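# Replace clipboard sheet with the notebook's sheet

## Task

Remove the sheet currently held by the clipboard's clip and set it down somewhere else, not folded; then take the sheet from the notebook and clip it onto the clipboard face up, its top edge gripped by the clip, so that it lies flat and square on the board.

## Robot and tools

Robot: two arms, left_arm and right_arm, each ending in a two-finger parallel gripper with a force/torque sensor in the flange. Cameras: cam_high and cam_low are fixed; cam_left_wrist and cam_right_wrist ride on the wrists. Every image is 896x504.

Frames: the scene frame has its origin at table-top height halfway between the nominal bases, +x pointing out over the table, +z up, and left_arm on the +y side (image left/right may differ). Each arm reports its hand pose, velocities and Hand target in its own base frame. Calibrated bases in the scene frame: left_arm at (-0.027, +0.440, 0) with quat_wxyz (+1.000, 0, 0, -0.029); right_arm at (-0.027, -0.488, 0) with quat_wxyz (+1.000, 0, 0, -0.002), so both are nearly unrotated and +z is up for each. Reported poses can be off by a few centimetres, more at long reach.

Gripper geometry: the fingers point along the gripper's +z and close along its y. end_effector_position is the spot between the pads when shut; fingertips extend about 19 mm past it closed, 6 mm open. A housing juts about 10 cm toward the gripper's +x.

A row is 20 numbers: left_arm x, y, z, qw, qx, qy, qz, gripper position, force_limit, speed, then those ten for right_arm. Both arms are always included. x, y, z are an absolute target position in metres and the quaternion an absolute orientation (w first), both in that arm's base frame. The last three of each half are scaled to [-1, 1]. position: +1 = open 85 mm, about -0.8 = pads touching, -1 = squeeze until blocked. speed: about 20 mm/s at -1, 85 at 0, 150 at +1. force_limit with speed sets grip strength (roughly 30 N per pad at -1 after a slow close, up to 200+ N from a fast close started wide). Both begin at +1. Resending the same three numbers leaves a gripper unchanged; 0 is a real command. A new force_limit or speed only applies after a position change of at least 0.01.

execute_actions(actions, cameras): actions is a list of actions; each action is a list of up to 15 rows, one per 1/30 s step; a short action repeats its final row to fill 15 steps. If any target lies over 0.6 m from that gripper's current position along any gripper axis, the action is rejected for both arms. An empty list just returns state and images. cameras picks images: omitted/null/["all"] = all, [] = none.

move(target, speed, blend, stop_force, zero, blocking, cameras): target is one 20-number row or up to 15 rows (absolute poses, no 0.6 m check), followed by straight-line paths from the Hand target. speed: m/s, 0.002 to 3.6, default 0.25 (rotation up to twice that in rad/s); one value or one per target. blend: corner-rounding radius in metres for a list. stop_force: 3 to 120 N, shared by both arms; an arm's path ends when push against its travel exceeds it (or any reading reaches 120 N), then it backs off slightly. Omit it when lifting away from something you press on, and do not rely on it while the gripper rotates. zero (only with stop_force): true re-zeroes moving arms first. blocking=false returns after about 0.5 s while the move continues (not allowed with stop_force); a new move replaces a running one. Finger numbers of the first target are sent at the start; for later targets they are applied on arrival once everything rests; in a list with stop_force, keep finger numbers identical. Paths ignore obstacles and the other arm, and grippers lag and may overshoot, especially with a nearly straight arm. The result adds a move: line (done, off_target, moving, held, fault, plus limits such as paced or held).

wait(seconds 0 to 10) lets arms hold their commands. stop() brakes a running move; fingers continue. zoom_image(camera, region=[x0, y0, x1, y1] pixels, at most 504x504) enlarges part of a camera's latest image. zero_wrist_force(arm) re-zeroes that sensor without moving. finished_scene(scene) ends the current scene (give its number); irreversible, so only call once the sheet is correctly clipped and stable.

Results: Hand target is where each arm is being sent, possibly short of your command; continue from it. Tool commands shows current gripper commands. object_status: 0 moving, 1 blocked while opening, 2 blocked while closing (a grip), 3 reached the position or pads met (a thin sheet may still be held at 3). position_measured is in counts: 3 open, ~78 = 60 mm, 130 = 40 mm, 180 = 20 mm, 230 pads touching. Joint velocities reading within noise means the arm is still. Wrist force/torque are in the gripper's own axes, showing force from the contact into the arm, plus a peak line. Joint torques include gravity and drift.

Cautions: an arm meant to stay put must get its exact last pose and gripper numbers in every row. Orientation commands are clipped to 32 degrees from the measured one per step, so turn gradually and keep sending the same quaternion. Do not route a gripper close to its own base, and keep the wrist off the first joint's axis, or the shoulder may flip. Arms are stiff: pushing even slightly beyond firm contact, about 150 N net force, or wrist torque near 25.2 N m stops the arm for 10 s; if gripping something fixed after such a stop, release before moving. Long holds, stretched poses or pushing at unreachable poses heat motors (MOTOR HOT, then a brake stop). A clearance check restrains arms approaching each other, but never close one gripper on the other's fingers. Avoid drops, releasing moving items, slams, hard grips on items resting on a surface, and fast swings; nothing may fall or be left off the table.

Each tool is called after "Call:" by a JSON object that holds its "fn" and its "kwargs".

## Session

Call:
{"fn": "execute_actions", "kwargs": {"actions": []}}

Scene clock: 0.00 s.
left_arm: end_effector_position=(+0.6064, -0.4537, +0.1760) position_measured=3 object_status=3 end_effector_quat_wxyz=(+0.011, +0.882, -0.447, +0.147) | right_arm: end_effector_position=(+0.3274, -0.3942, +0.1182) position_measured=3 object_status=3 end_effector_quat_wxyz=(-0.202, +0.890, +0.402, +0.075)
Joint positions: left_arm=[-0.85 -1.061 1.426 -2.218 -1.482 -3.04] | right_arm=[2.382 -1.919 -1.694 -1.429 1.859 1.486]
Joint velocities: within noise
Joint torques (N m): no reading
Motor temperatures (°C): left_arm=[26 41 25 34 49 43] | right_arm=[31 29 26 44 42 35]
Wrist force (N): no reading
Wrist torque (N m): no reading
Wrist force, peak (N): no reading
Hand target: left_arm +0.6064, -0.4537, +0.1760; +0.011, +0.882, -0.447, +0.147 | right_arm +0.3274, -0.3942, +0.1182; -0.202, +0.890, +0.402, +0.075
Tool commands: left_gripper/position=+1.0 left_gripper/force_limit=+1.0 left_gripper/speed=+1.0 right_gripper/position=+1.0 right_gripper/force_limit=+1.0 right_gripper/speed=+1.0

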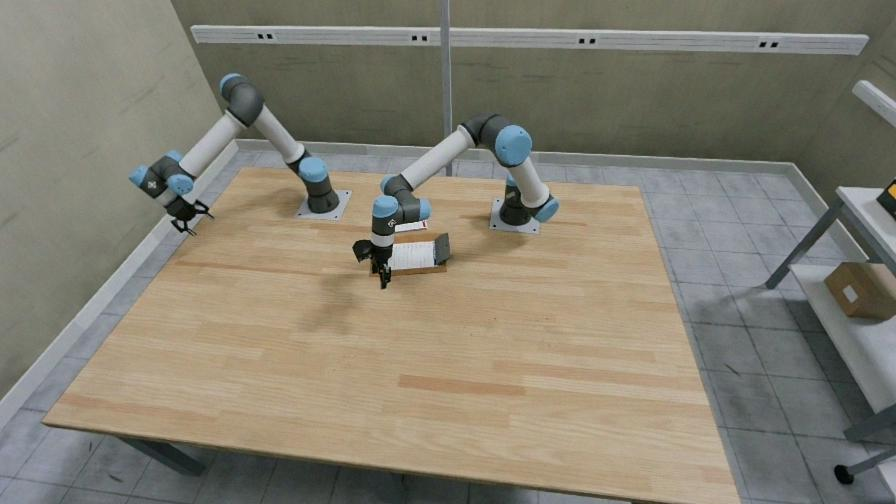

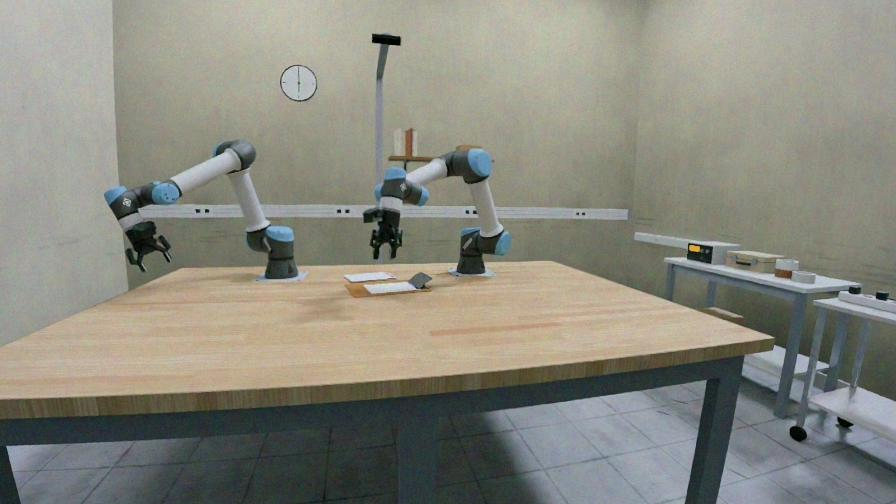

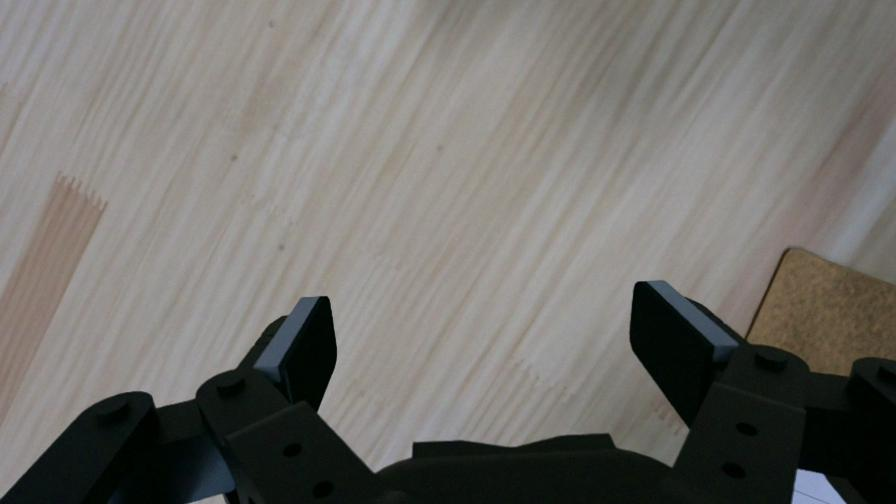

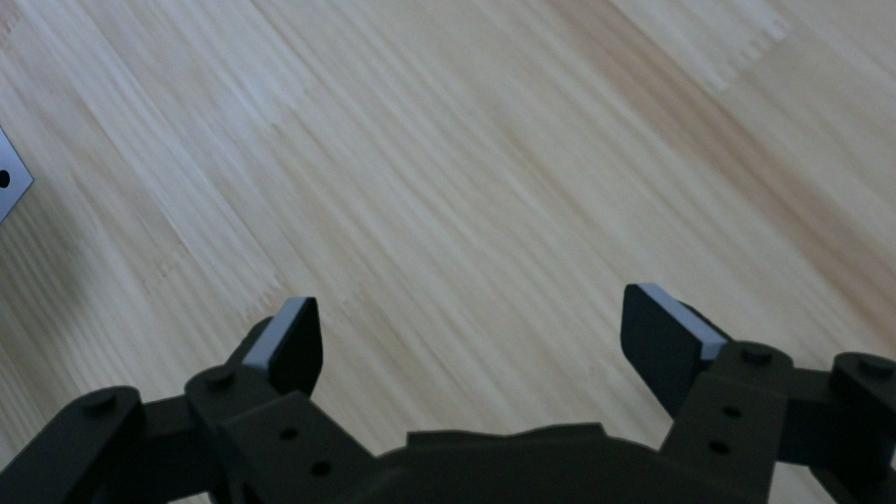

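Call:
{"fn": "zoom_image", "kwargs": {"camera": "cam_high", "region": [340, 200, 500, 290]}}

Call:
{"fn": "zoom_image", "kwargs": {"camera": "cam_low", "region": [320, 240, 480, 330]}}

Scaled by 3.150.

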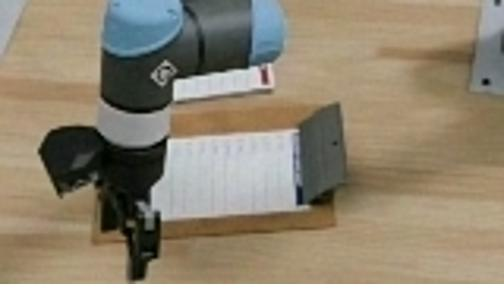

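Scaled by 3.150.

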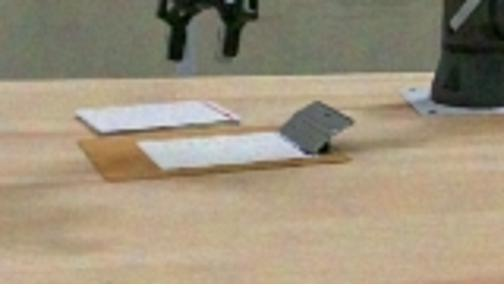

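Call:
{"fn": "move", "kwargs": {"target": [0.446,-0.315,0.40,0,0.707,-0.707,0,1,1,1,0.3274,-0.3942,0.1182,-0.202,0.890,0.402,0.075,1,1,1]}}

Scene clock: 30.67 s.
left_arm: end_effector_position=(+0.4460, -0.3150, +0.3999) position_measured=3 object_status=3 end_effector_quat_wxyz=(+0.000, +0.707, -0.707, +0.000) | right_arm: end_effector_position=(+0.3274, -0.3942, +0.1182) position_measured=3 object_status=3 end_effector_quat_wxyz=(-0.202, +0.890, +0.402, +0.075)
Joint positions: left_arm=[-0.862 -1.467 1.283 -1.387 -1.571 -2.432] | right_arm=[2.382 -1.919 -1.695 -1.428 1.859 1.485]
Joint velocities: within noise
Joint torques (N m): left_arm=[-7.71 -40.44 -36.22 -0.81 -1.33 3.42] | right_arm=[-7.12 54.21 11.34 4.12 2.92 -1.45]
Motor temperatures (°C): left_arm=[26 40 25 34 48 43] | right_arm=[31 29 26 44 42 35]
Wrist force (N): left_arm=[-1.2 -0.4 -0.3] | right_arm=[0.2 0.2 0.1]
Wrist torque (N m): left_arm=[-0.01 0.25 -0.05] | right_arm=[0.03 -0.03 0.01]
Wrist force, peak (N): left_arm=[-1.7 0.3 -1.6] | right_arm=[-0.3 -0.4 -0.4]
Hand target: left_arm +0.4460, -0.3150, +0.4000; +0.000, +0.707, -0.707, +0.000 | right_arm +0.3274, -0.3942, +0.1182; -0.202, +0.890, +0.402, +0.075
Off the commanded pose: left_arm 0.000 m, 0 deg | right_arm 0.000 m, 0 deg.
move: done

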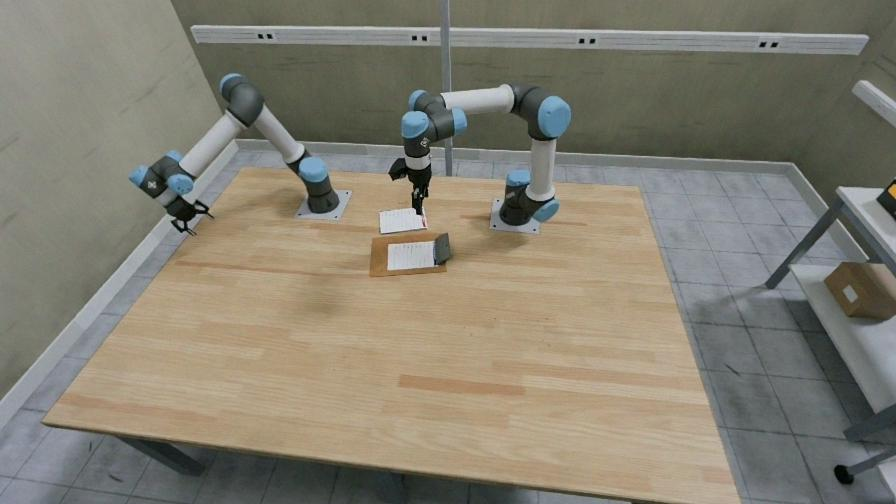

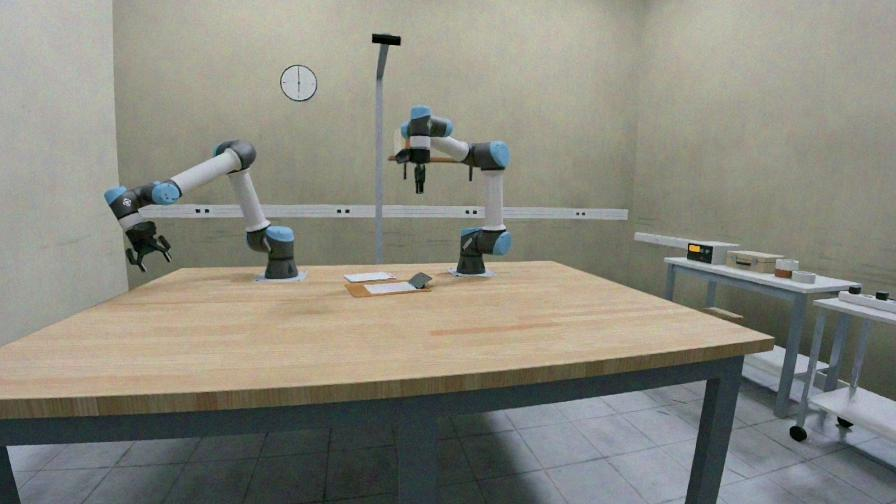

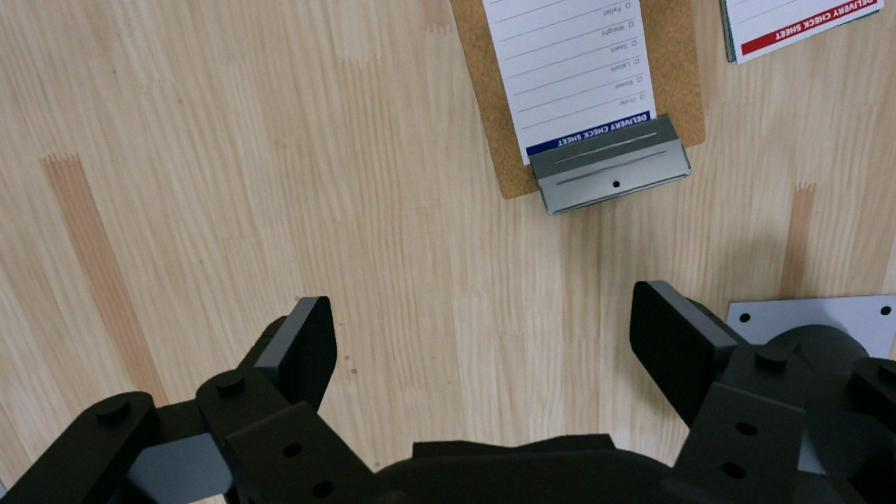

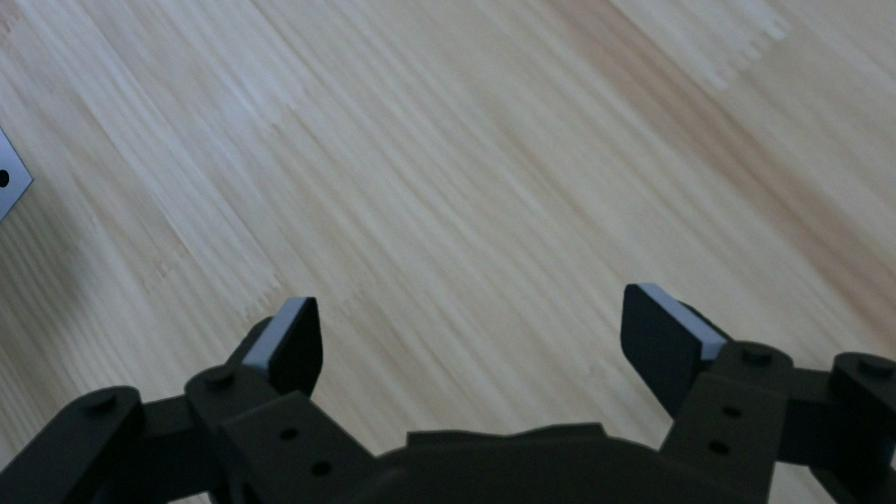

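Call:
{"fn": "move", "kwargs": {"target": [0.446,-0.215,0.40,0,0.707,-0.707,0,1,1,1,0.3274,-0.3942,0.1182,-0.202,0.890,0.402,0.075,1,1,1], "cameras": ["cam_left_wrist"]}}

Call:
{"fn": "move", "kwargs": {"target": [0.446,-0.215,0.30,0,0.707,-0.707,0,1,1,1,0.3274,-0.3942,0.1182,-0.202,0.890,0.402,0.075,1,1,1], "cameras": ["cam_left_wrist"]}}

Call:
{"fn": "move", "kwargs": {"target": [0.546,-0.315,0.30,0,0.707,-0.707,0,1,1,1,0.3274,-0.3942,0.1182,-0.202,0.890,0.402,0.075,1,1,1], "cameras": ["cam_left_wrist"]}}

Scene clock: 54.23 s.
left_arm: end_effector_position=(+0.4460, -0.2152, +0.4000) position_measured=3 object_status=3 end_effector_quat_wxyz=(+0.000, +0.707, -0.707, +0.000) | right_arm: end_effector_position=(+0.3274, -0.3942, +0.1182) position_measured=3 object_status=3 end_effector_quat_wxyz=(-0.202, +0.890, +0.402, +0.075)
Joint positions: left_arm=[-0.722 -1.591 1.413 -1.392 -1.571 -2.293] | right_arm=[2.382 -1.919 -1.695 -1.428 1.859 1.485]
Joint velocities: within noise
Joint torques (N m): left_arm=[10.23 -34.1 -14.17 -5.12 -1.39 3.56] | right_arm=[-7.38 53.08 17.89 3.71 2.69 -1.48]
Motor temperatures (°C): left_arm=[26 40 25 34 48 43] | right_arm=[31 29 26 43 42 35]
Wrist force (N): left_arm=[-1.0 0.2 -0.2] | right_arm=[0.2 0.0 -0.2]
Wrist torque (N m): left_arm=[0.08 0.23 -0.04] | right_arm=[0.01 -0.02 0.01]
Wrist force, peak (N): left_arm=[-2.6 -0.1 -0.3] | right_arm=[0.6 0.0 0.0]
Hand target: left_arm +0.4460, -0.2150, +0.4000; +0.000, +0.707, -0.707, +0.000 | right_arm +0.3274, -0.3942, +0.1182; -0.202, +0.890, +0.402, +0.075
Off the commanded pose: left_arm 0.000 m, 0 deg | right_arm 0.000 m, 0 deg.
move: done
Images, in order (width x height): cam_left_wrist 896x504.

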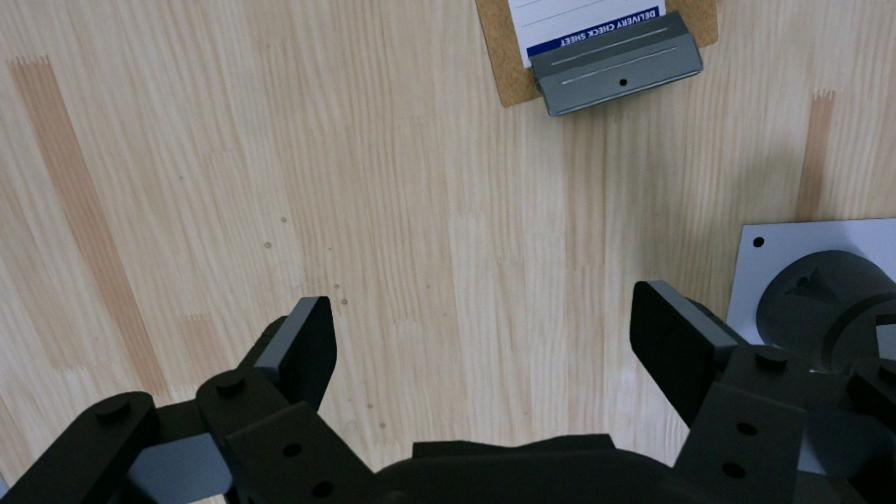

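Scene clock: 55.40 s.
left_arm: end_effector_position=(+0.4460, -0.2150, +0.3001) position_measured=3 object_status=3 end_effector_quat_wxyz=(+0.000, +0.707, -0.707, +0.000) | right_arm: end_effector_position=(+0.3274, -0.3942, +0.1182) position_measured=3 object_status=3 end_effector_quat_wxyz=(-0.202, +0.890, +0.402, +0.075)
Joint positions: left_arm=[-0.722 -1.604 1.681 -1.648 -1.571 -2.293] | right_arm=[2.382 -1.919 -1.695 -1.428 1.859 1.485]
Joint velocities: within noise
Joint torques (N m): left_arm=[-8.31 -18.37 -11.82 -5.08 1.64 -2.65] | right_arm=[-7.53 54.14 19.24 3.58 2.84 -1.25]
Motor temperatures (°C): left_arm=[26 40 25 34 48 43] | right_arm=[31 29 26 43 42 35]
Wrist force (N): left_arm=[-1.4 -0.1 0.1] | right_arm=[0.0 0.2 0.0]
Wrist torque (N m): left_arm=[0.00 0.30 -0.03] | right_arm=[0.04 -0.01 0.01]
Wrist force, peak (N): left_arm=[-1.3 0.0 -1.7] | right_arm=[0.0 0.5 -0.2]
Hand target: left_arm +0.4460, -0.2150, +0.3000; +0.000, +0.707, -0.707, +0.000 | right_arm +0.3274, -0.3942, +0.1182; -0.202, +0.890, +0.402, +0.075
Off the commanded pose: left_arm 0.000 m, 0 deg | right_arm 0.000 m, 0 deg.
move: done
Images, in order (width x height): cam_left_wrist 896x504.

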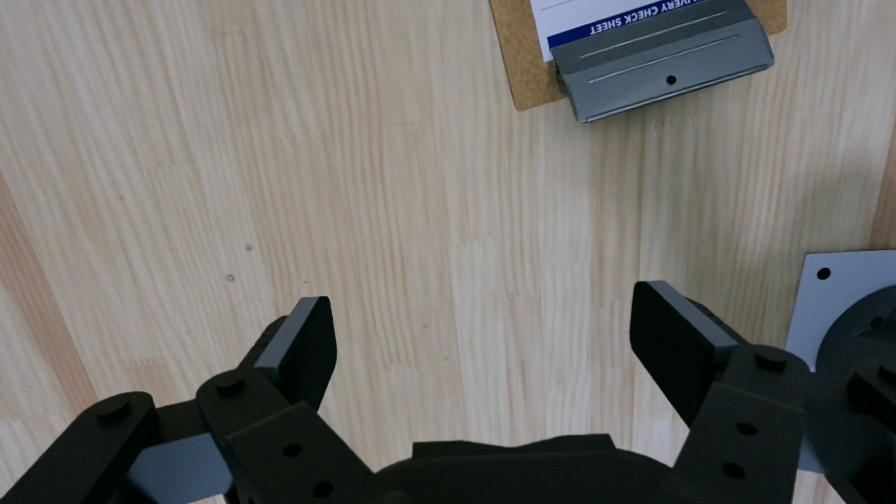

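Scene clock: 56.77 s.
left_arm: end_effector_position=(+0.5459, -0.3150, +0.3000) position_measured=3 object_status=3 end_effector_quat_wxyz=(+0.000, +0.707, -0.707, +0.000) | right_arm: end_effector_position=(+0.3274, -0.3942, +0.1182) position_measured=3 object_status=3 end_effector_quat_wxyz=(-0.202, +0.890, +0.402, +0.075)
Joint positions: left_arm=[-0.736 -1.274 1.305 -1.601 -1.571 -2.307] | right_arm=[2.382 -1.919 -1.695 -1.428 1.859 1.485]
Joint velocities: within noise
Joint torques (N m): left_arm=[9.4 -35.98 -34.35 -1.08 -1.37 3.04] | right_arm=[-7.54 54.02 20.81 3.37 2.62 -1.35]
Motor temperatures (°C): left_arm=[26 40 25 34 48 43] | right_arm=[31 29 26 43 42 35]
Wrist force (N): left_arm=[-1.2 0.0 -0.2] | right_arm=[0.3 0.3 0.2]
Wrist torque (N m): left_arm=[0.05 0.26 -0.03] | right_arm=[0.05 -0.05 0.01]
Wrist force, peak (N): left_arm=[-2.6 1.2 -0.3] | right_arm=[-0.1 0.6 -0.1]
Hand target: left_arm +0.5460, -0.3150, +0.3000; +0.000, +0.707, -0.707, +0.000 | right_arm +0.3274, -0.3942, +0.1182; -0.202, +0.890, +0.402, +0.075
Off the commanded pose: left_arm 0.000 m, 0 deg | right_arm 0.000 m, 0 deg.
move: done
Images, in order (width x height): cam_left_wrist 896x504.

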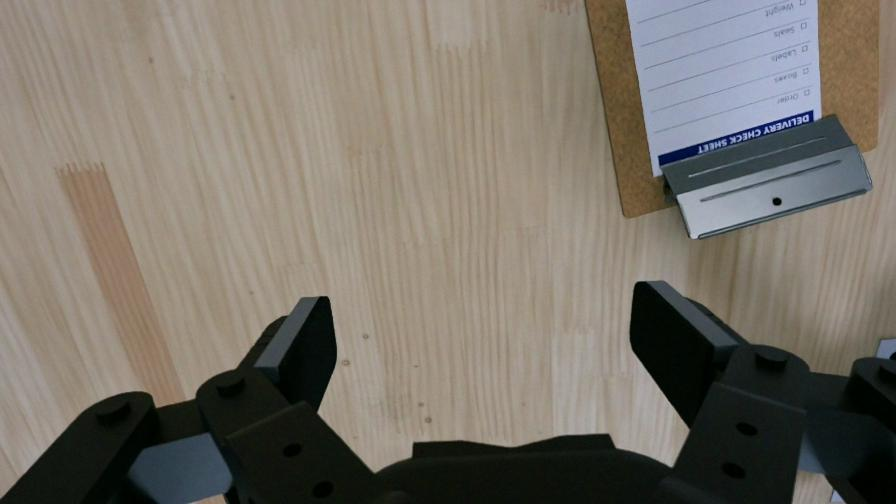

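Call:
{"fn": "move", "kwargs": {"target": [0.46,-0.29,0.16,0.447,0,-0.894,0,1,1,1,0.3274,-0.3942,0.1182,-0.202,0.890,0.402,0.075,1,1,1], "cameras": ["cam_left_wrist","cam_high"]}}

Scene clock: 93.83 s.
left_arm: end_effector_position=(+0.4600, -0.2900, +0.1600) position_measured=3 object_status=3 end_effector_quat_wxyz=(-0.447, +0.000, +0.894, +0.000) | right_arm: end_effector_position=(+0.3274, -0.3942, +0.1182) position_measured=3 object_status=3 end_effector_quat_wxyz=(-0.202, +0.890, +0.402, +0.075)
Joint positions: left_arm=[-0.596 -0.887 1.155 -1.004 -2.036 -0.386] | right_arm=[2.382 -1.919 -1.695 -1.428 1.859 1.485]
Joint velocities: within noise
Joint torques (N m): left_arm=[-8.34 -46.31 -32.12 1.51 0.92 2.8] | right_arm=[-7.98 52.3 29.58 2.46 2.84 -1.55]
Motor temperatures (°C): left_arm=[26 40 25 34 48 43] | right_arm=[31 29 26 43 42 35]
Wrist force (N): left_arm=[2.0 -0.8 0.7] | right_arm=[0.0 0.1 0.1]
Wrist torque (N m): left_arm=[-0.16 -0.41 0.04] | right_arm=[0.02 0.01 0.01]
Wrist force, peak (N): left_arm=[2.1 -1.3 0.4] | right_arm=[0.6 0.2 0.4]
Hand target: left_arm +0.4600, -0.2900, +0.1600; -0.447, +0.000, +0.894, +0.000 | right_arm +0.3274, -0.3942, +0.1182; -0.202, +0.890, +0.402, +0.075
Off the commanded pose: left_arm 0.000 m, 0 deg | right_arm 0.000 m, 0 deg.
move: done
Images, in order (width x height): cam_high 896x504, cam_left_wrist 896x504.

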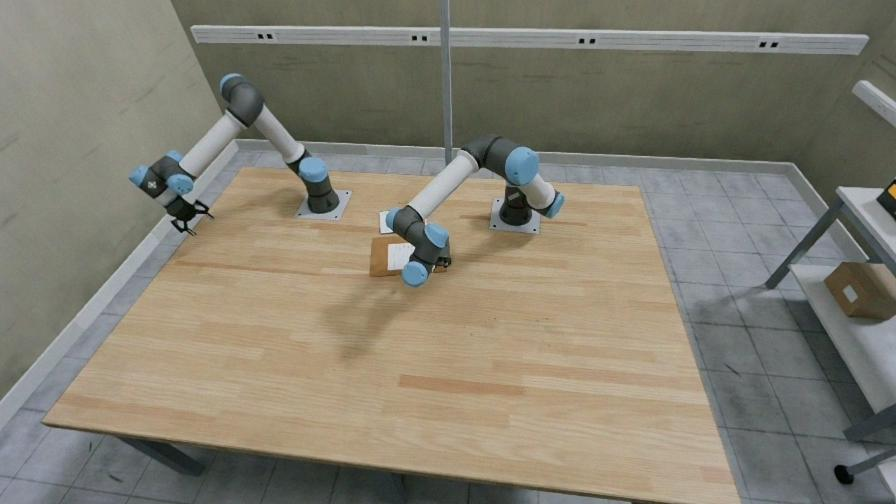

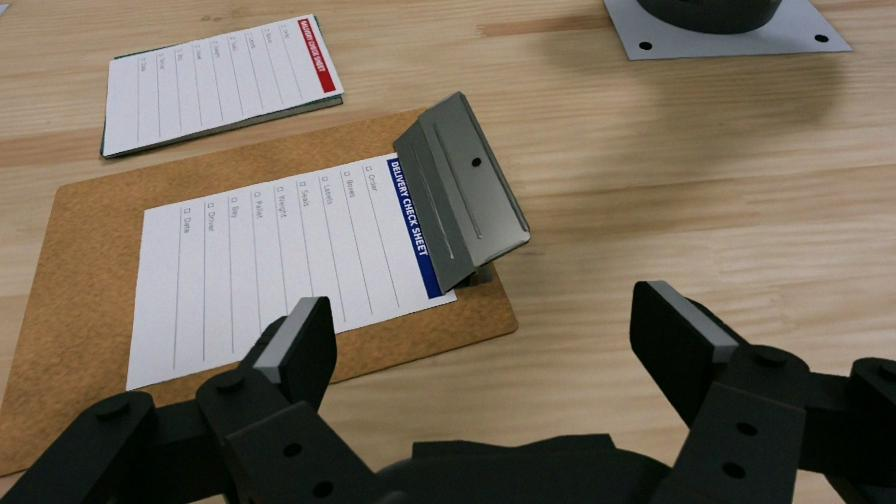

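Call:
{"fn": "zoom_image", "kwargs": {"camera": "cam_left_wrist", "region": [360, 70, 580, 350]}}

Call:
{"fn": "zoom_image", "kwargs": {"camera": "cam_left_wrist", "region": [90, 0, 370, 170]}}

Scaled by 1.800.

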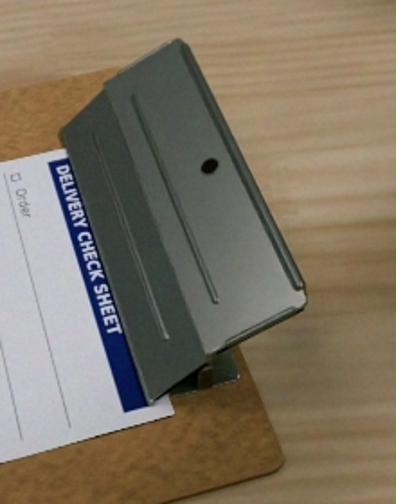

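Scaled by 1.800.

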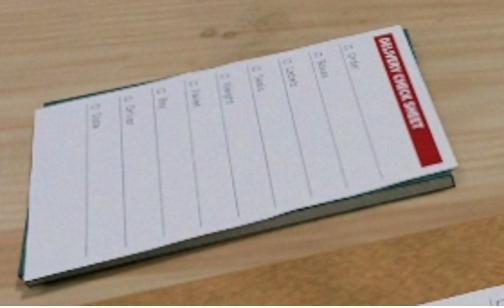

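Call:
{"fn": "move", "kwargs": {"target": [[0.5,-0.05,0.35,0,0.707,-0.707,0,1,1,1,0.3274,-0.3942,0.3,-0.202,0.890,0.402,0.075,1,1,1],[0.5,-0.05,0.35,0,0.707,-0.707,0,1,1,1,0.40,0.0,0.3,0,0.707,0.707,0,1,1,1],[0.5,-0.05,0.35,0,0.707,-0.707,0,1,1,1,0.2,0.34,0.20,0,0.707,0.707,0,1,1,1]], "cameras": ["cam_right_wrist","cam_high"]}}

Scene clock: 128.67 s.
left_arm: end_effector_position=(+0.5000, -0.0500, +0.3500) position_measured=3 object_status=3 end_effector_quat_wxyz=(+0.000, +0.707, -0.707, +0.000) | right_arm: end_effector_position=(+0.2001, +0.3398, +0.2001) position_measured=3 object_status=3 end_effector_quat_wxyz=(+0.000, +0.707, +0.707, +0.000)
Joint positions: left_arm=[-0.368 -1.587 1.537 -1.521 -1.571 -1.939] | right_arm=[4.525 -1.327 -2.12 -1.265 1.571 2.954]
Joint velocities: within noise
Joint torques (N m): left_arm=[-7.8 -33.55 -29.32 -1.26 1.47 -2.68] | right_arm=[8.05 -0.62 32.56 5.23 -1.99 1.64]
Motor temperatures (°C): left_arm=[26 40 25 34 48 43] | right_arm=[31 29 26 43 42 35]
Wrist force (N): left_arm=[-1.5 0.0 -0.3] | right_arm=[0.6 0.0 0.6]
Wrist torque (N m): left_arm=[0.02 0.28 0.02] | right_arm=[0.07 -0.08 -0.01]
Wrist force, peak (N): left_arm=[1.5 -1.6 1.0] | right_arm=[2.1 0.6 0.1]
Hand target: left_arm +0.5000, -0.0500, +0.3500; +0.000, +0.707, -0.707, +0.000 | right_arm +0.2000, +0.3400, +0.2000; +0.000, +0.707, +0.707, +0.000
Off the commanded pose: left_arm 0.000 m, 0 deg | right_arm 0.000 m, 0 deg.
move: done
Images, in order (width x height): cam_high 896x504, cam_right_wrist 896x504.

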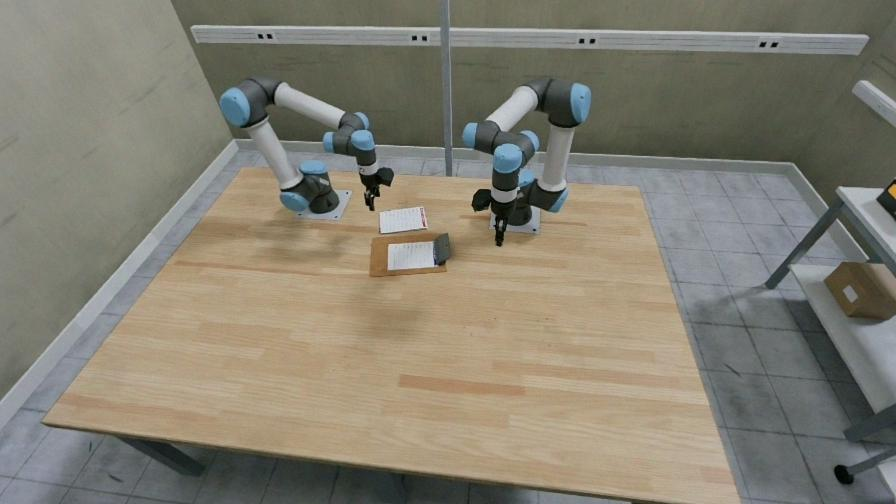

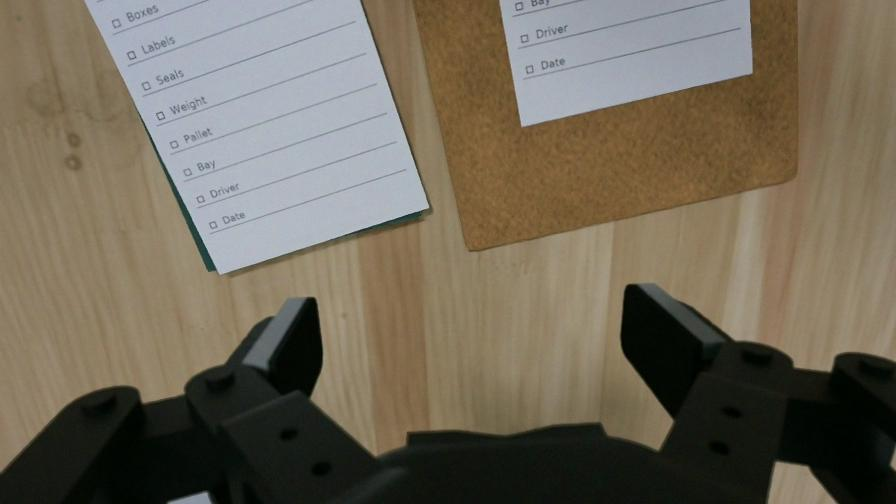

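Call:
{"fn": "move", "kwargs": {"target": [0.5,-0.05,0.35,0,0.707,-0.707,0,1,1,1,0.12,0.34,0.20,0,0.707,0.707,0,1,1,1], "cameras": ["cam_right_wrist"]}}

Call:
{"fn": "move", "kwargs": {"target": [0.5,-0.05,0.35,0,0.707,-0.707,0,1,1,1,0.12,0.29,0.08,0,0.707,0.707,0,1,1,1], "cameras": ["cam_right_wrist"]}}

Call:
{"fn": "move", "kwargs": {"target": [0.5,-0.05,0.35,0,0.707,-0.707,0,1,1,1,0.12,0.24,0.08,0,0.707,0.707,0,1,1,1], "cameras": ["cam_right_wrist"]}}

Scene clock: 146.27 s.
left_arm: end_effector_position=(+0.5000, -0.0500, +0.3500) position_measured=3 object_status=3 end_effector_quat_wxyz=(+0.000, +0.707, -0.707, +0.000) | right_arm: end_effector_position=(+0.1201, +0.3400, +0.2000) position_measured=3 object_status=3 end_effector_quat_wxyz=(+0.000, +0.707, +0.707, +0.000)
Joint positions: left_arm=[-0.368 -1.587 1.537 -1.521 -1.571 -1.939] | right_arm=[4.751 -1.23 -2.186 -1.297 1.571 3.181]
Joint velocities: within noise
Joint torques (N m): left_arm=[-7.27 -32.36 -21.91 -1.42 1.21 -2.53] | right_arm=[7.37 24.63 13.42 1.3 -2.46 1.33]
Motor temperatures (°C): left_arm=[26 40 25 34 48 43] | right_arm=[31 29 26 43 41 35]
Wrist force (N): left_arm=[-1.4 -0.2 0.0] | right_arm=[0.3 0.1 0.9]
Wrist torque (N m): left_arm=[-0.02 0.26 0.02] | right_arm=[0.10 -0.06 -0.01]
Wrist force, peak (N): left_arm=[-1.6 -0.5 -0.2] | right_arm=[0.4 -1.3 0.5]
Hand target: left_arm +0.5000, -0.0500, +0.3500; +0.000, +0.707, -0.707, +0.000 | right_arm +0.1200, +0.3400, +0.2000; +0.000, +0.707, +0.707, +0.000
Off the commanded pose: left_arm 0.000 m, 0 deg | right_arm 0.000 m, 0 deg.
move: done
Images, in order (width x height): cam_right_wrist 896x504.

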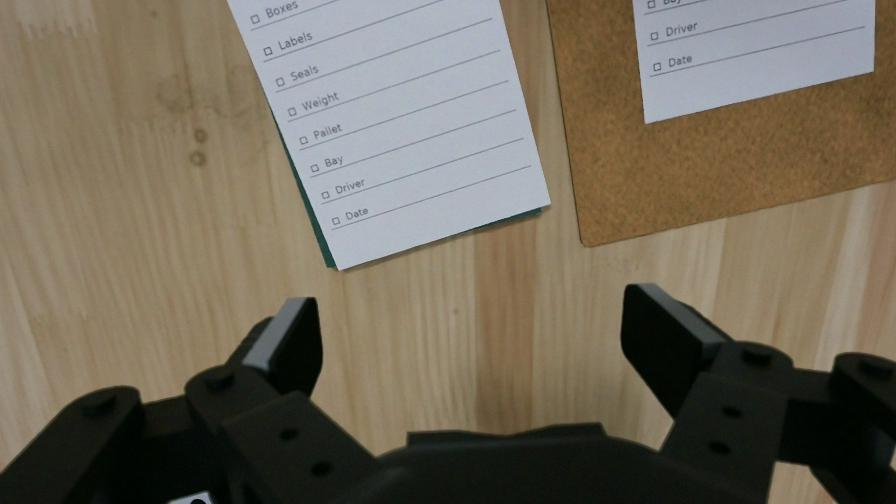

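Scene clock: 147.60 s.
left_arm: end_effector_position=(+0.5000, -0.0500, +0.3500) position_measured=3 object_status=3 end_effector_quat_wxyz=(+0.000, +0.707, -0.707, +0.000) | right_arm: end_effector_position=(+0.1200, +0.2900, +0.0801) position_measured=3 object_status=3 end_effector_quat_wxyz=(+0.000, +0.707, +0.707, +0.000) end_effector_velocity=(+0.000, -0.002, -0.002) end_effector_angular_velocity=(-0.003, +0.000, +0.001)
Joint positions: left_arm=[-0.368 -1.587 1.537 -1.521 -1.571 -1.939] | right_arm=[4.759 -1.25 -2.515 -0.948 1.571 3.188]
Joint velocities: left_arm=[within noise] | right_arm=[-0.001 -0.001 -0.005 0.003 0 -0.002]
Joint torques (N m): left_arm=[-7.28 -32.38 -19.37 -1.52 1.15 -2.49] | right_arm=[-8.18 -6.49 9.4 5.49 -1.99 -1.42]
Motor temperatures (°C): left_arm=[26 40 25 34 48 43] | right_arm=[31 29 26 43 41 35]
Wrist force (N): left_arm=[-1.4 -0.5 -0.2] | right_arm=[0.5 0.2 0.8]
Wrist torque (N m): left_arm=[-0.05 0.26 0.03] | right_arm=[0.13 -0.08 -0.03]
Wrist force, peak (N): left_arm=[-1.5 -0.2 -0.2] | right_arm=[-0.6 -0.2 2.4]
Hand target: left_arm +0.5000, -0.0500, +0.3500; +0.000, +0.707, -0.707, +0.000 | right_arm +0.1200, +0.2900, +0.0800; +0.000, +0.707, +0.707, +0.000
Off the commanded pose: left_arm 0.000 m, 0 deg | right_arm 0.000 m, 0 deg.
move: done
Images, in order (width x height): cam_right_wrist 896x504.

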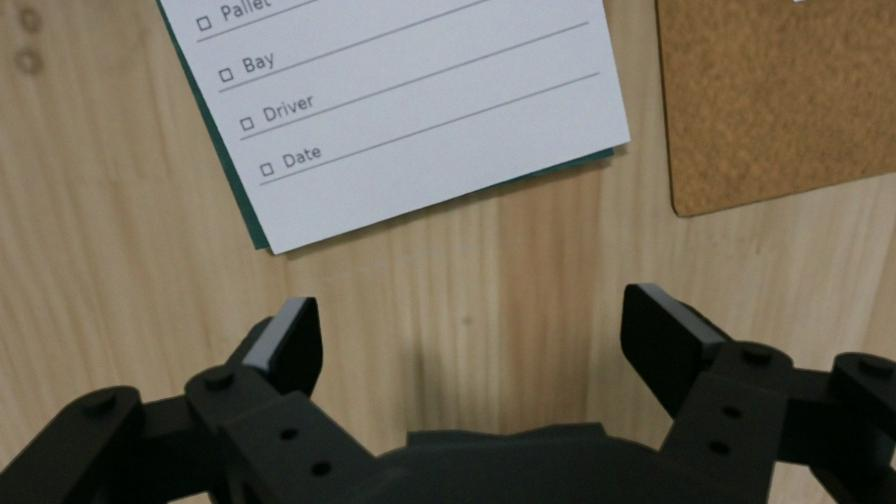

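Scene clock: 148.73 s.
left_arm: end_effector_position=(+0.5000, -0.0500, +0.3500) position_measured=3 object_status=3 end_effector_quat_wxyz=(+0.000, +0.707, -0.707, +0.000) | right_arm: end_effector_position=(+0.1200, +0.2401, +0.0800) position_measured=3 object_status=3 end_effector_quat_wxyz=(+0.000, +0.707, +0.707, +0.000)
Joint positions: left_arm=[-0.368 -1.587 1.537 -1.521 -1.571 -1.939] | right_arm=[4.769 -1.066 -2.603 -1.043 1.571 3.198]
Joint velocities: within noise
Joint torques (N m): left_arm=[-7.36 -31.94 -18.08 -1.67 1.02 -2.47] | right_arm=[7.86 14.63 11.66 0.94 -2.11 1.7]
Motor temperatures (°C): left_arm=[26 40 25 34 48 43] | right_arm=[31 29 26 43 41 35]
Wrist force (N): left_arm=[-1.5 -0.3 -0.1] | right_arm=[0.0 0.0 1.0]
Wrist torque (N m): left_arm=[-0.03 0.27 0.02] | right_arm=[0.07 0.00 -0.02]
Wrist force, peak (N): left_arm=[-1.6 -0.3 -0.4] | right_arm=[-0.5 0.3 1.2]
Hand target: left_arm +0.5000, -0.0500, +0.3500; +0.000, +0.707, -0.707, +0.000 | right_arm +0.1200, +0.2400, +0.0800; +0.000, +0.707, +0.707, +0.000
Off the commanded pose: left_arm 0.000 m, 0 deg | right_arm 0.000 m, 0 deg.
move: done
Images, in order (width x height): cam_right_wrist 896x504.

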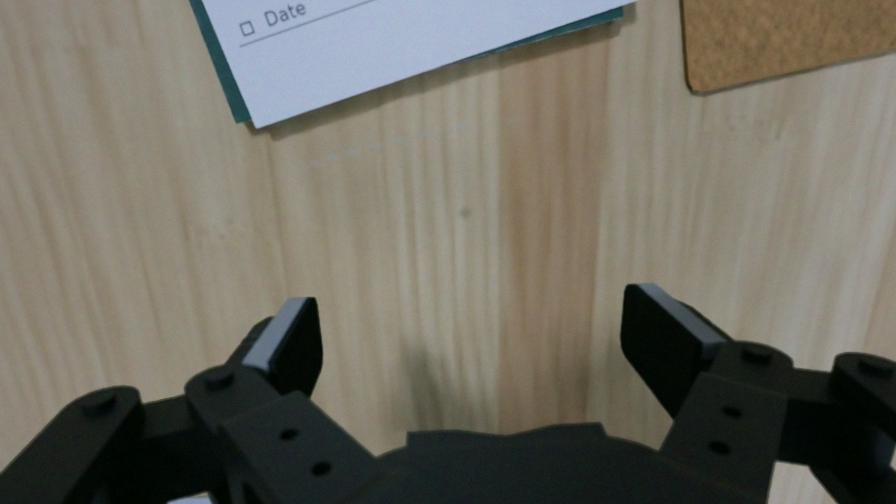

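Call:
{"fn": "move", "kwargs": {"target": [[0.5,-0.2,0.30,0,0.609,0.793,0,-1,0,-1,0.24,0.32,0.22,0,0.707,0.707,0,1,1,1],[0.284,-0.281,0.10,0,0.609,0.793,0,-1,0,-1,0.24,0.32,0.22,0,0.707,0.707,0,1,1,1]]}}

Scene clock: 227.70 s.
left_arm: end_effector_position=(+0.2841, -0.2809, +0.1001) position_measured=231 object_status=3 end_effector_quat_wxyz=(+0.000, +0.609, +0.793, +0.000) | right_arm: end_effector_position=(+0.2400, +0.3200, +0.2200) position_measured=3 object_status=3 end_effector_quat_wxyz=(+0.000, +0.707, +0.707, +0.000)
Joint positions: left_arm=[-1.12 -1.67 2.291 -2.192 -1.571 0.19] | right_arm=[4.409 -1.328 -2.067 -1.318 1.571 2.838]
Joint velocities: within noise
Joint torques (N m): left_arm=[-8.8 -10.4 -8.85 -5.11 1.76 -3.17] | right_arm=[-8.67 1.46 33.26 1.2 2.12 -1.45]
Motor temperatures (°C): left_arm=[26 40 25 34 48 42] | right_arm=[31 29 26 43 41 35]
Wrist force (N): left_arm=[-0.9 -0.1 -0.1] | right_arm=[0.4 0.3 0.8]
Wrist torque (N m): left_arm=[-0.04 0.21 -0.01] | right_arm=[0.12 -0.05 -0.02]
Wrist force, peak (N): left_arm=[-1.4 0.4 -1.6] | right_arm=[0.0 -0.3 1.2]
Hand target: left_arm +0.2840, -0.2810, +0.1000; +0.000, +0.609, +0.793, +0.000 | right_arm +0.2400, +0.3200, +0.2200; +0.000, +0.707, +0.707, +0.000
Off the commanded pose: left_arm 0.000 m, 0 deg | right_arm 0.000 m, 0 deg.
move: done

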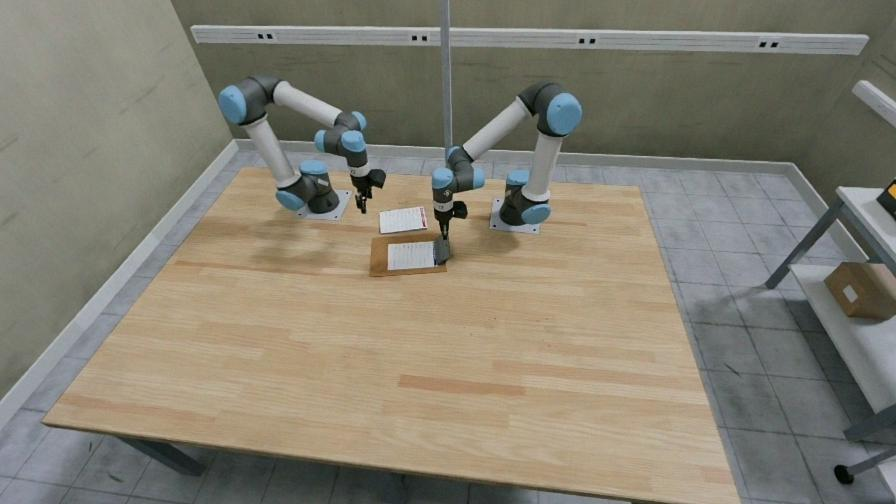

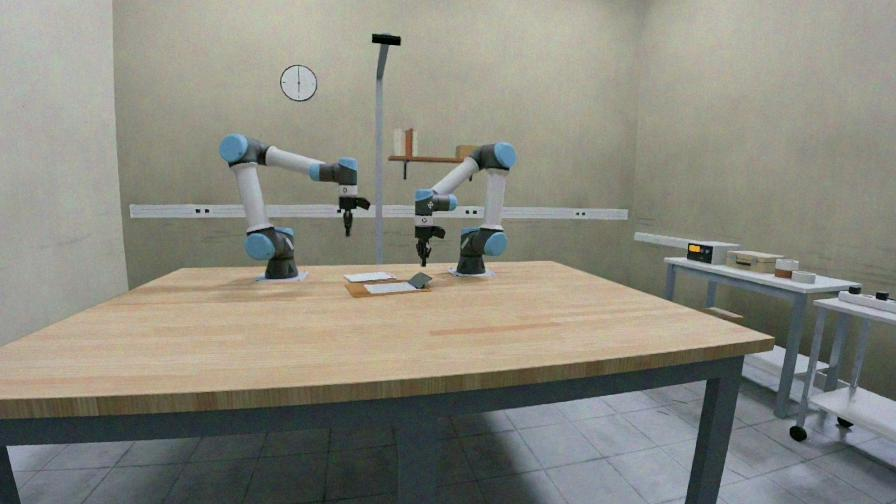

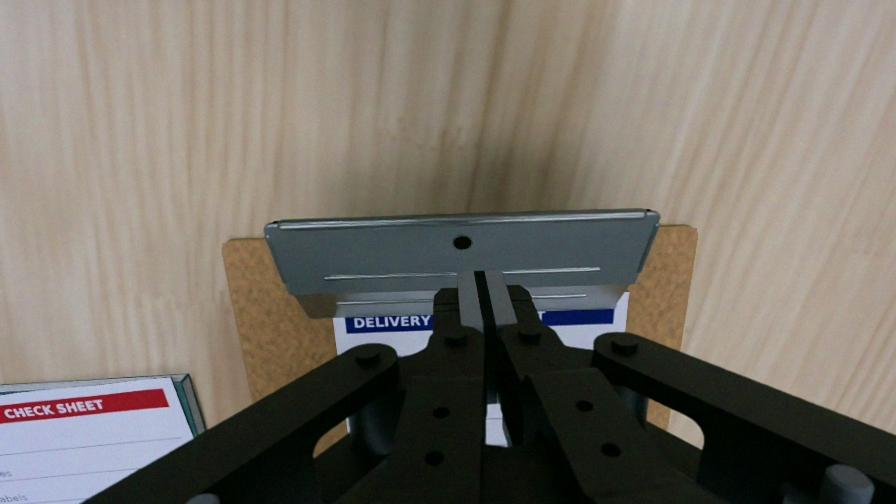

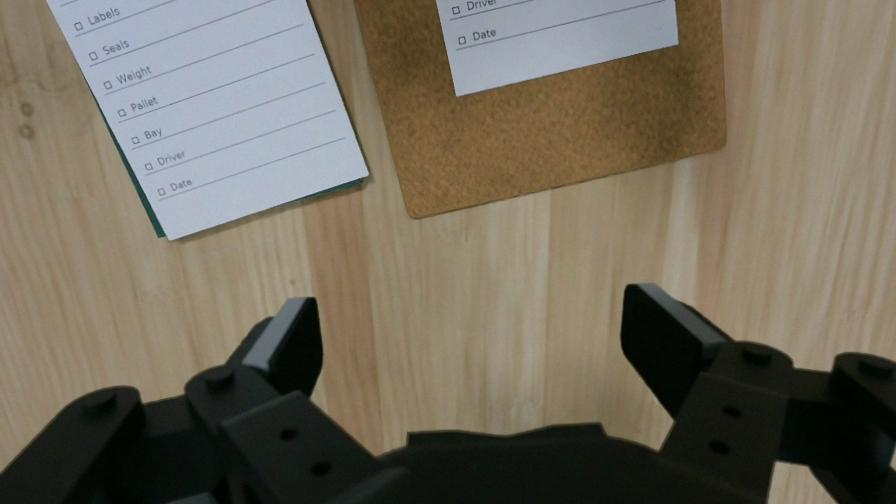

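Call:
{"fn": "move", "kwargs": {"target": [0.2814,-0.271,0.10,0,0.609,0.793,0,-1,0,-1,0.24,0.32,0.22,0,0.707,0.707,0,1,1,1], "cameras": []}}

Call:
{"fn": "move", "kwargs": {"target": [0.2814,-0.271,0.035,0,0.609,0.793,0,-1,0,-1,0.24,0.32,0.22,0,0.707,0.707,0,1,1,1], "stop_force": 6, "speed": 0.02}}

Scene clock: 239.50 s.
left_arm: end_effector_position=(+0.2814, -0.2711, +0.1000) position_measured=231 object_status=3 end_effector_quat_wxyz=(+0.000, +0.609, +0.793, +0.000) | right_arm: end_effector_position=(+0.2400, +0.3200, +0.2200) position_measured=3 object_status=3 end_effector_quat_wxyz=(+0.000, +0.707, +0.707, +0.000)
Joint positions: left_arm=[-1.115 -1.693 2.312 -2.189 -1.571 0.195] | right_arm=[4.409 -1.328 -2.067 -1.318 1.571 2.838]
Joint velocities: within noise
Joint torques (N m): left_arm=[9.75 -24.07 -8.7 -0.7 1.5 3.12] | right_arm=[-7.38 1.91 27.7 1.45 2.38 -1.37]
Motor temperatures (°C): left_arm=[26 40 25 34 48 42] | right_arm=[31 29 26 42 41 35]
Wrist force (N): left_arm=[-0.6 -0.1 0.2] | right_arm=[0.1 -0.1 0.9]
Wrist torque (N m): left_arm=[-0.04 0.14 -0.01] | right_arm=[0.05 -0.02 -0.02]
Wrist force, peak (N): left_arm=[-1.1 0.0 -0.4] | right_arm=[0.5 0.1 1.1]
Hand target: left_arm +0.2814, -0.2710, +0.1000; +0.000, +0.609, +0.793, +0.000 | right_arm +0.2400, +0.3200, +0.2200; +0.000, +0.707, +0.707, +0.000
Off the commanded pose: left_arm 0.000 m, 0 deg | right_arm 0.000 m, 0 deg.
move: done
No camera images: "cameras" was empty.

Scene clock: 242.50 s.
left_arm: end_effector_position=(+0.2814, -0.2710, +0.0641) position_measured=231 object_status=3 end_effector_quat_wxyz=(+0.000, +0.609, +0.793, +0.000) | right_arm: end_effector_position=(+0.2400, +0.3200, +0.2200) position_measured=3 object_status=3 end_effector_quat_wxyz=(+0.000, +0.707, +0.707, +0.000)
Joint positions: left_arm=[-1.115 -1.62 2.365 -2.316 -1.571 0.195] | right_arm=[4.409 -1.328 -2.067 -1.318 1.571 2.838]
Joint velocities: within noise
Joint torques (N m): left_arm=[6.04 -24.56 -26.87 -0.25 0.63 1.96] | right_arm=[-7.42 1.63 22.04 2 1.76 -1.37]
Motor temperatures (°C): left_arm=[26 40 25 34 48 42] | right_arm=[31 29 26 42 41 35]
Wrist force (N): left_arm=[-2.7 -0.3 -2.6] | right_arm=[0.4 0.0 1.0]
Wrist torque (N m): left_arm=[-0.08 0.23 -0.02] | right_arm=[0.07 -0.05 -0.02]
Wrist force, peak (N): left_arm=[0.8 -0.4 -10.7] | right_arm=[0.7 0.1 1.1]
Hand target: left_arm +0.2814, -0.2710, +0.0641; +0.000, +0.609, +0.793, +0.000 | right_arm +0.2400, +0.3200, +0.2200; +0.000, +0.707, +0.707, +0.000
Off the commanded pose: left_arm 0.029 m, 0 deg | right_arm 0.000 m, 0 deg.
move: contact (left_arm)

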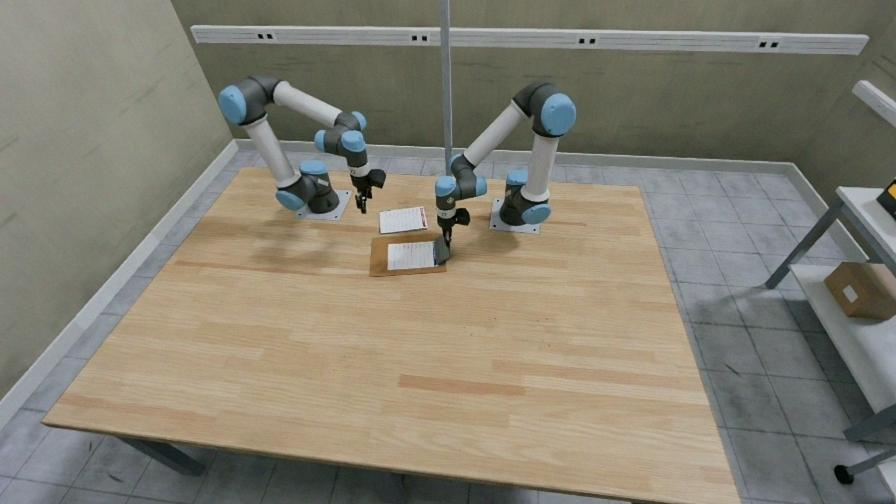

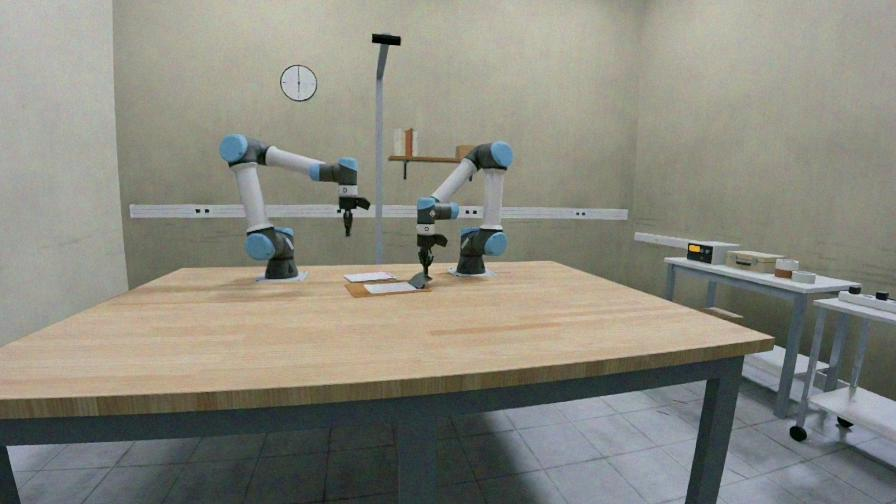

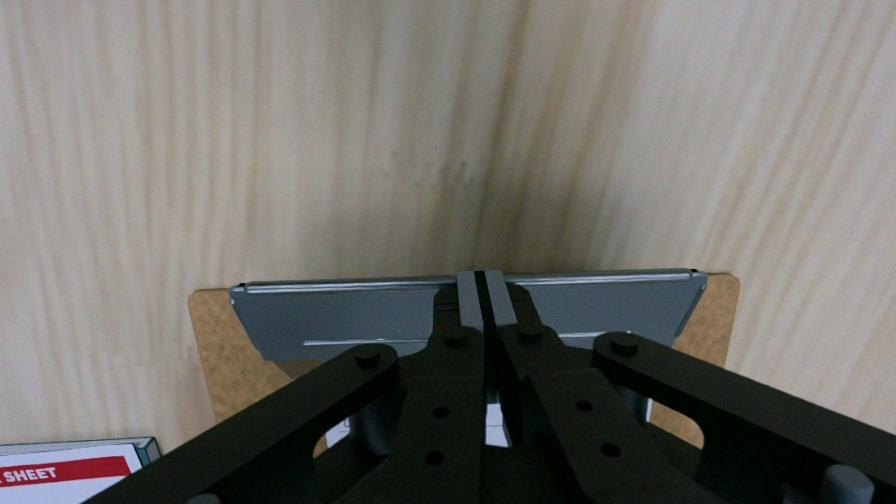

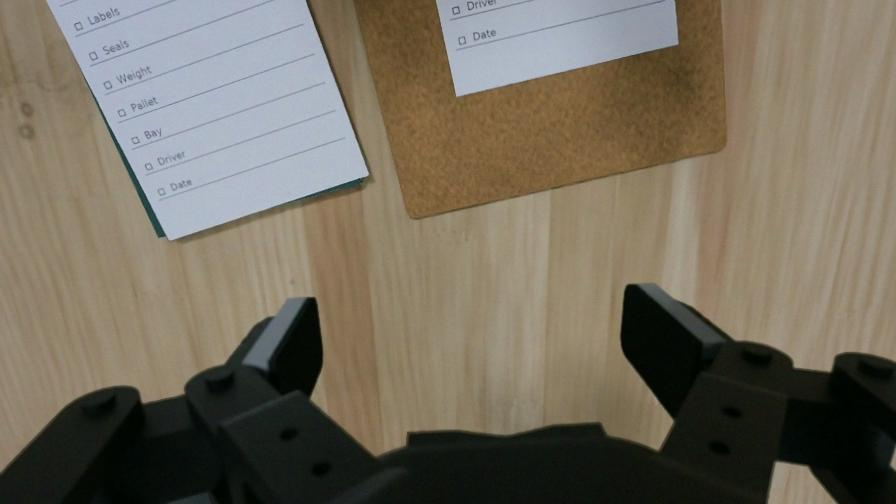

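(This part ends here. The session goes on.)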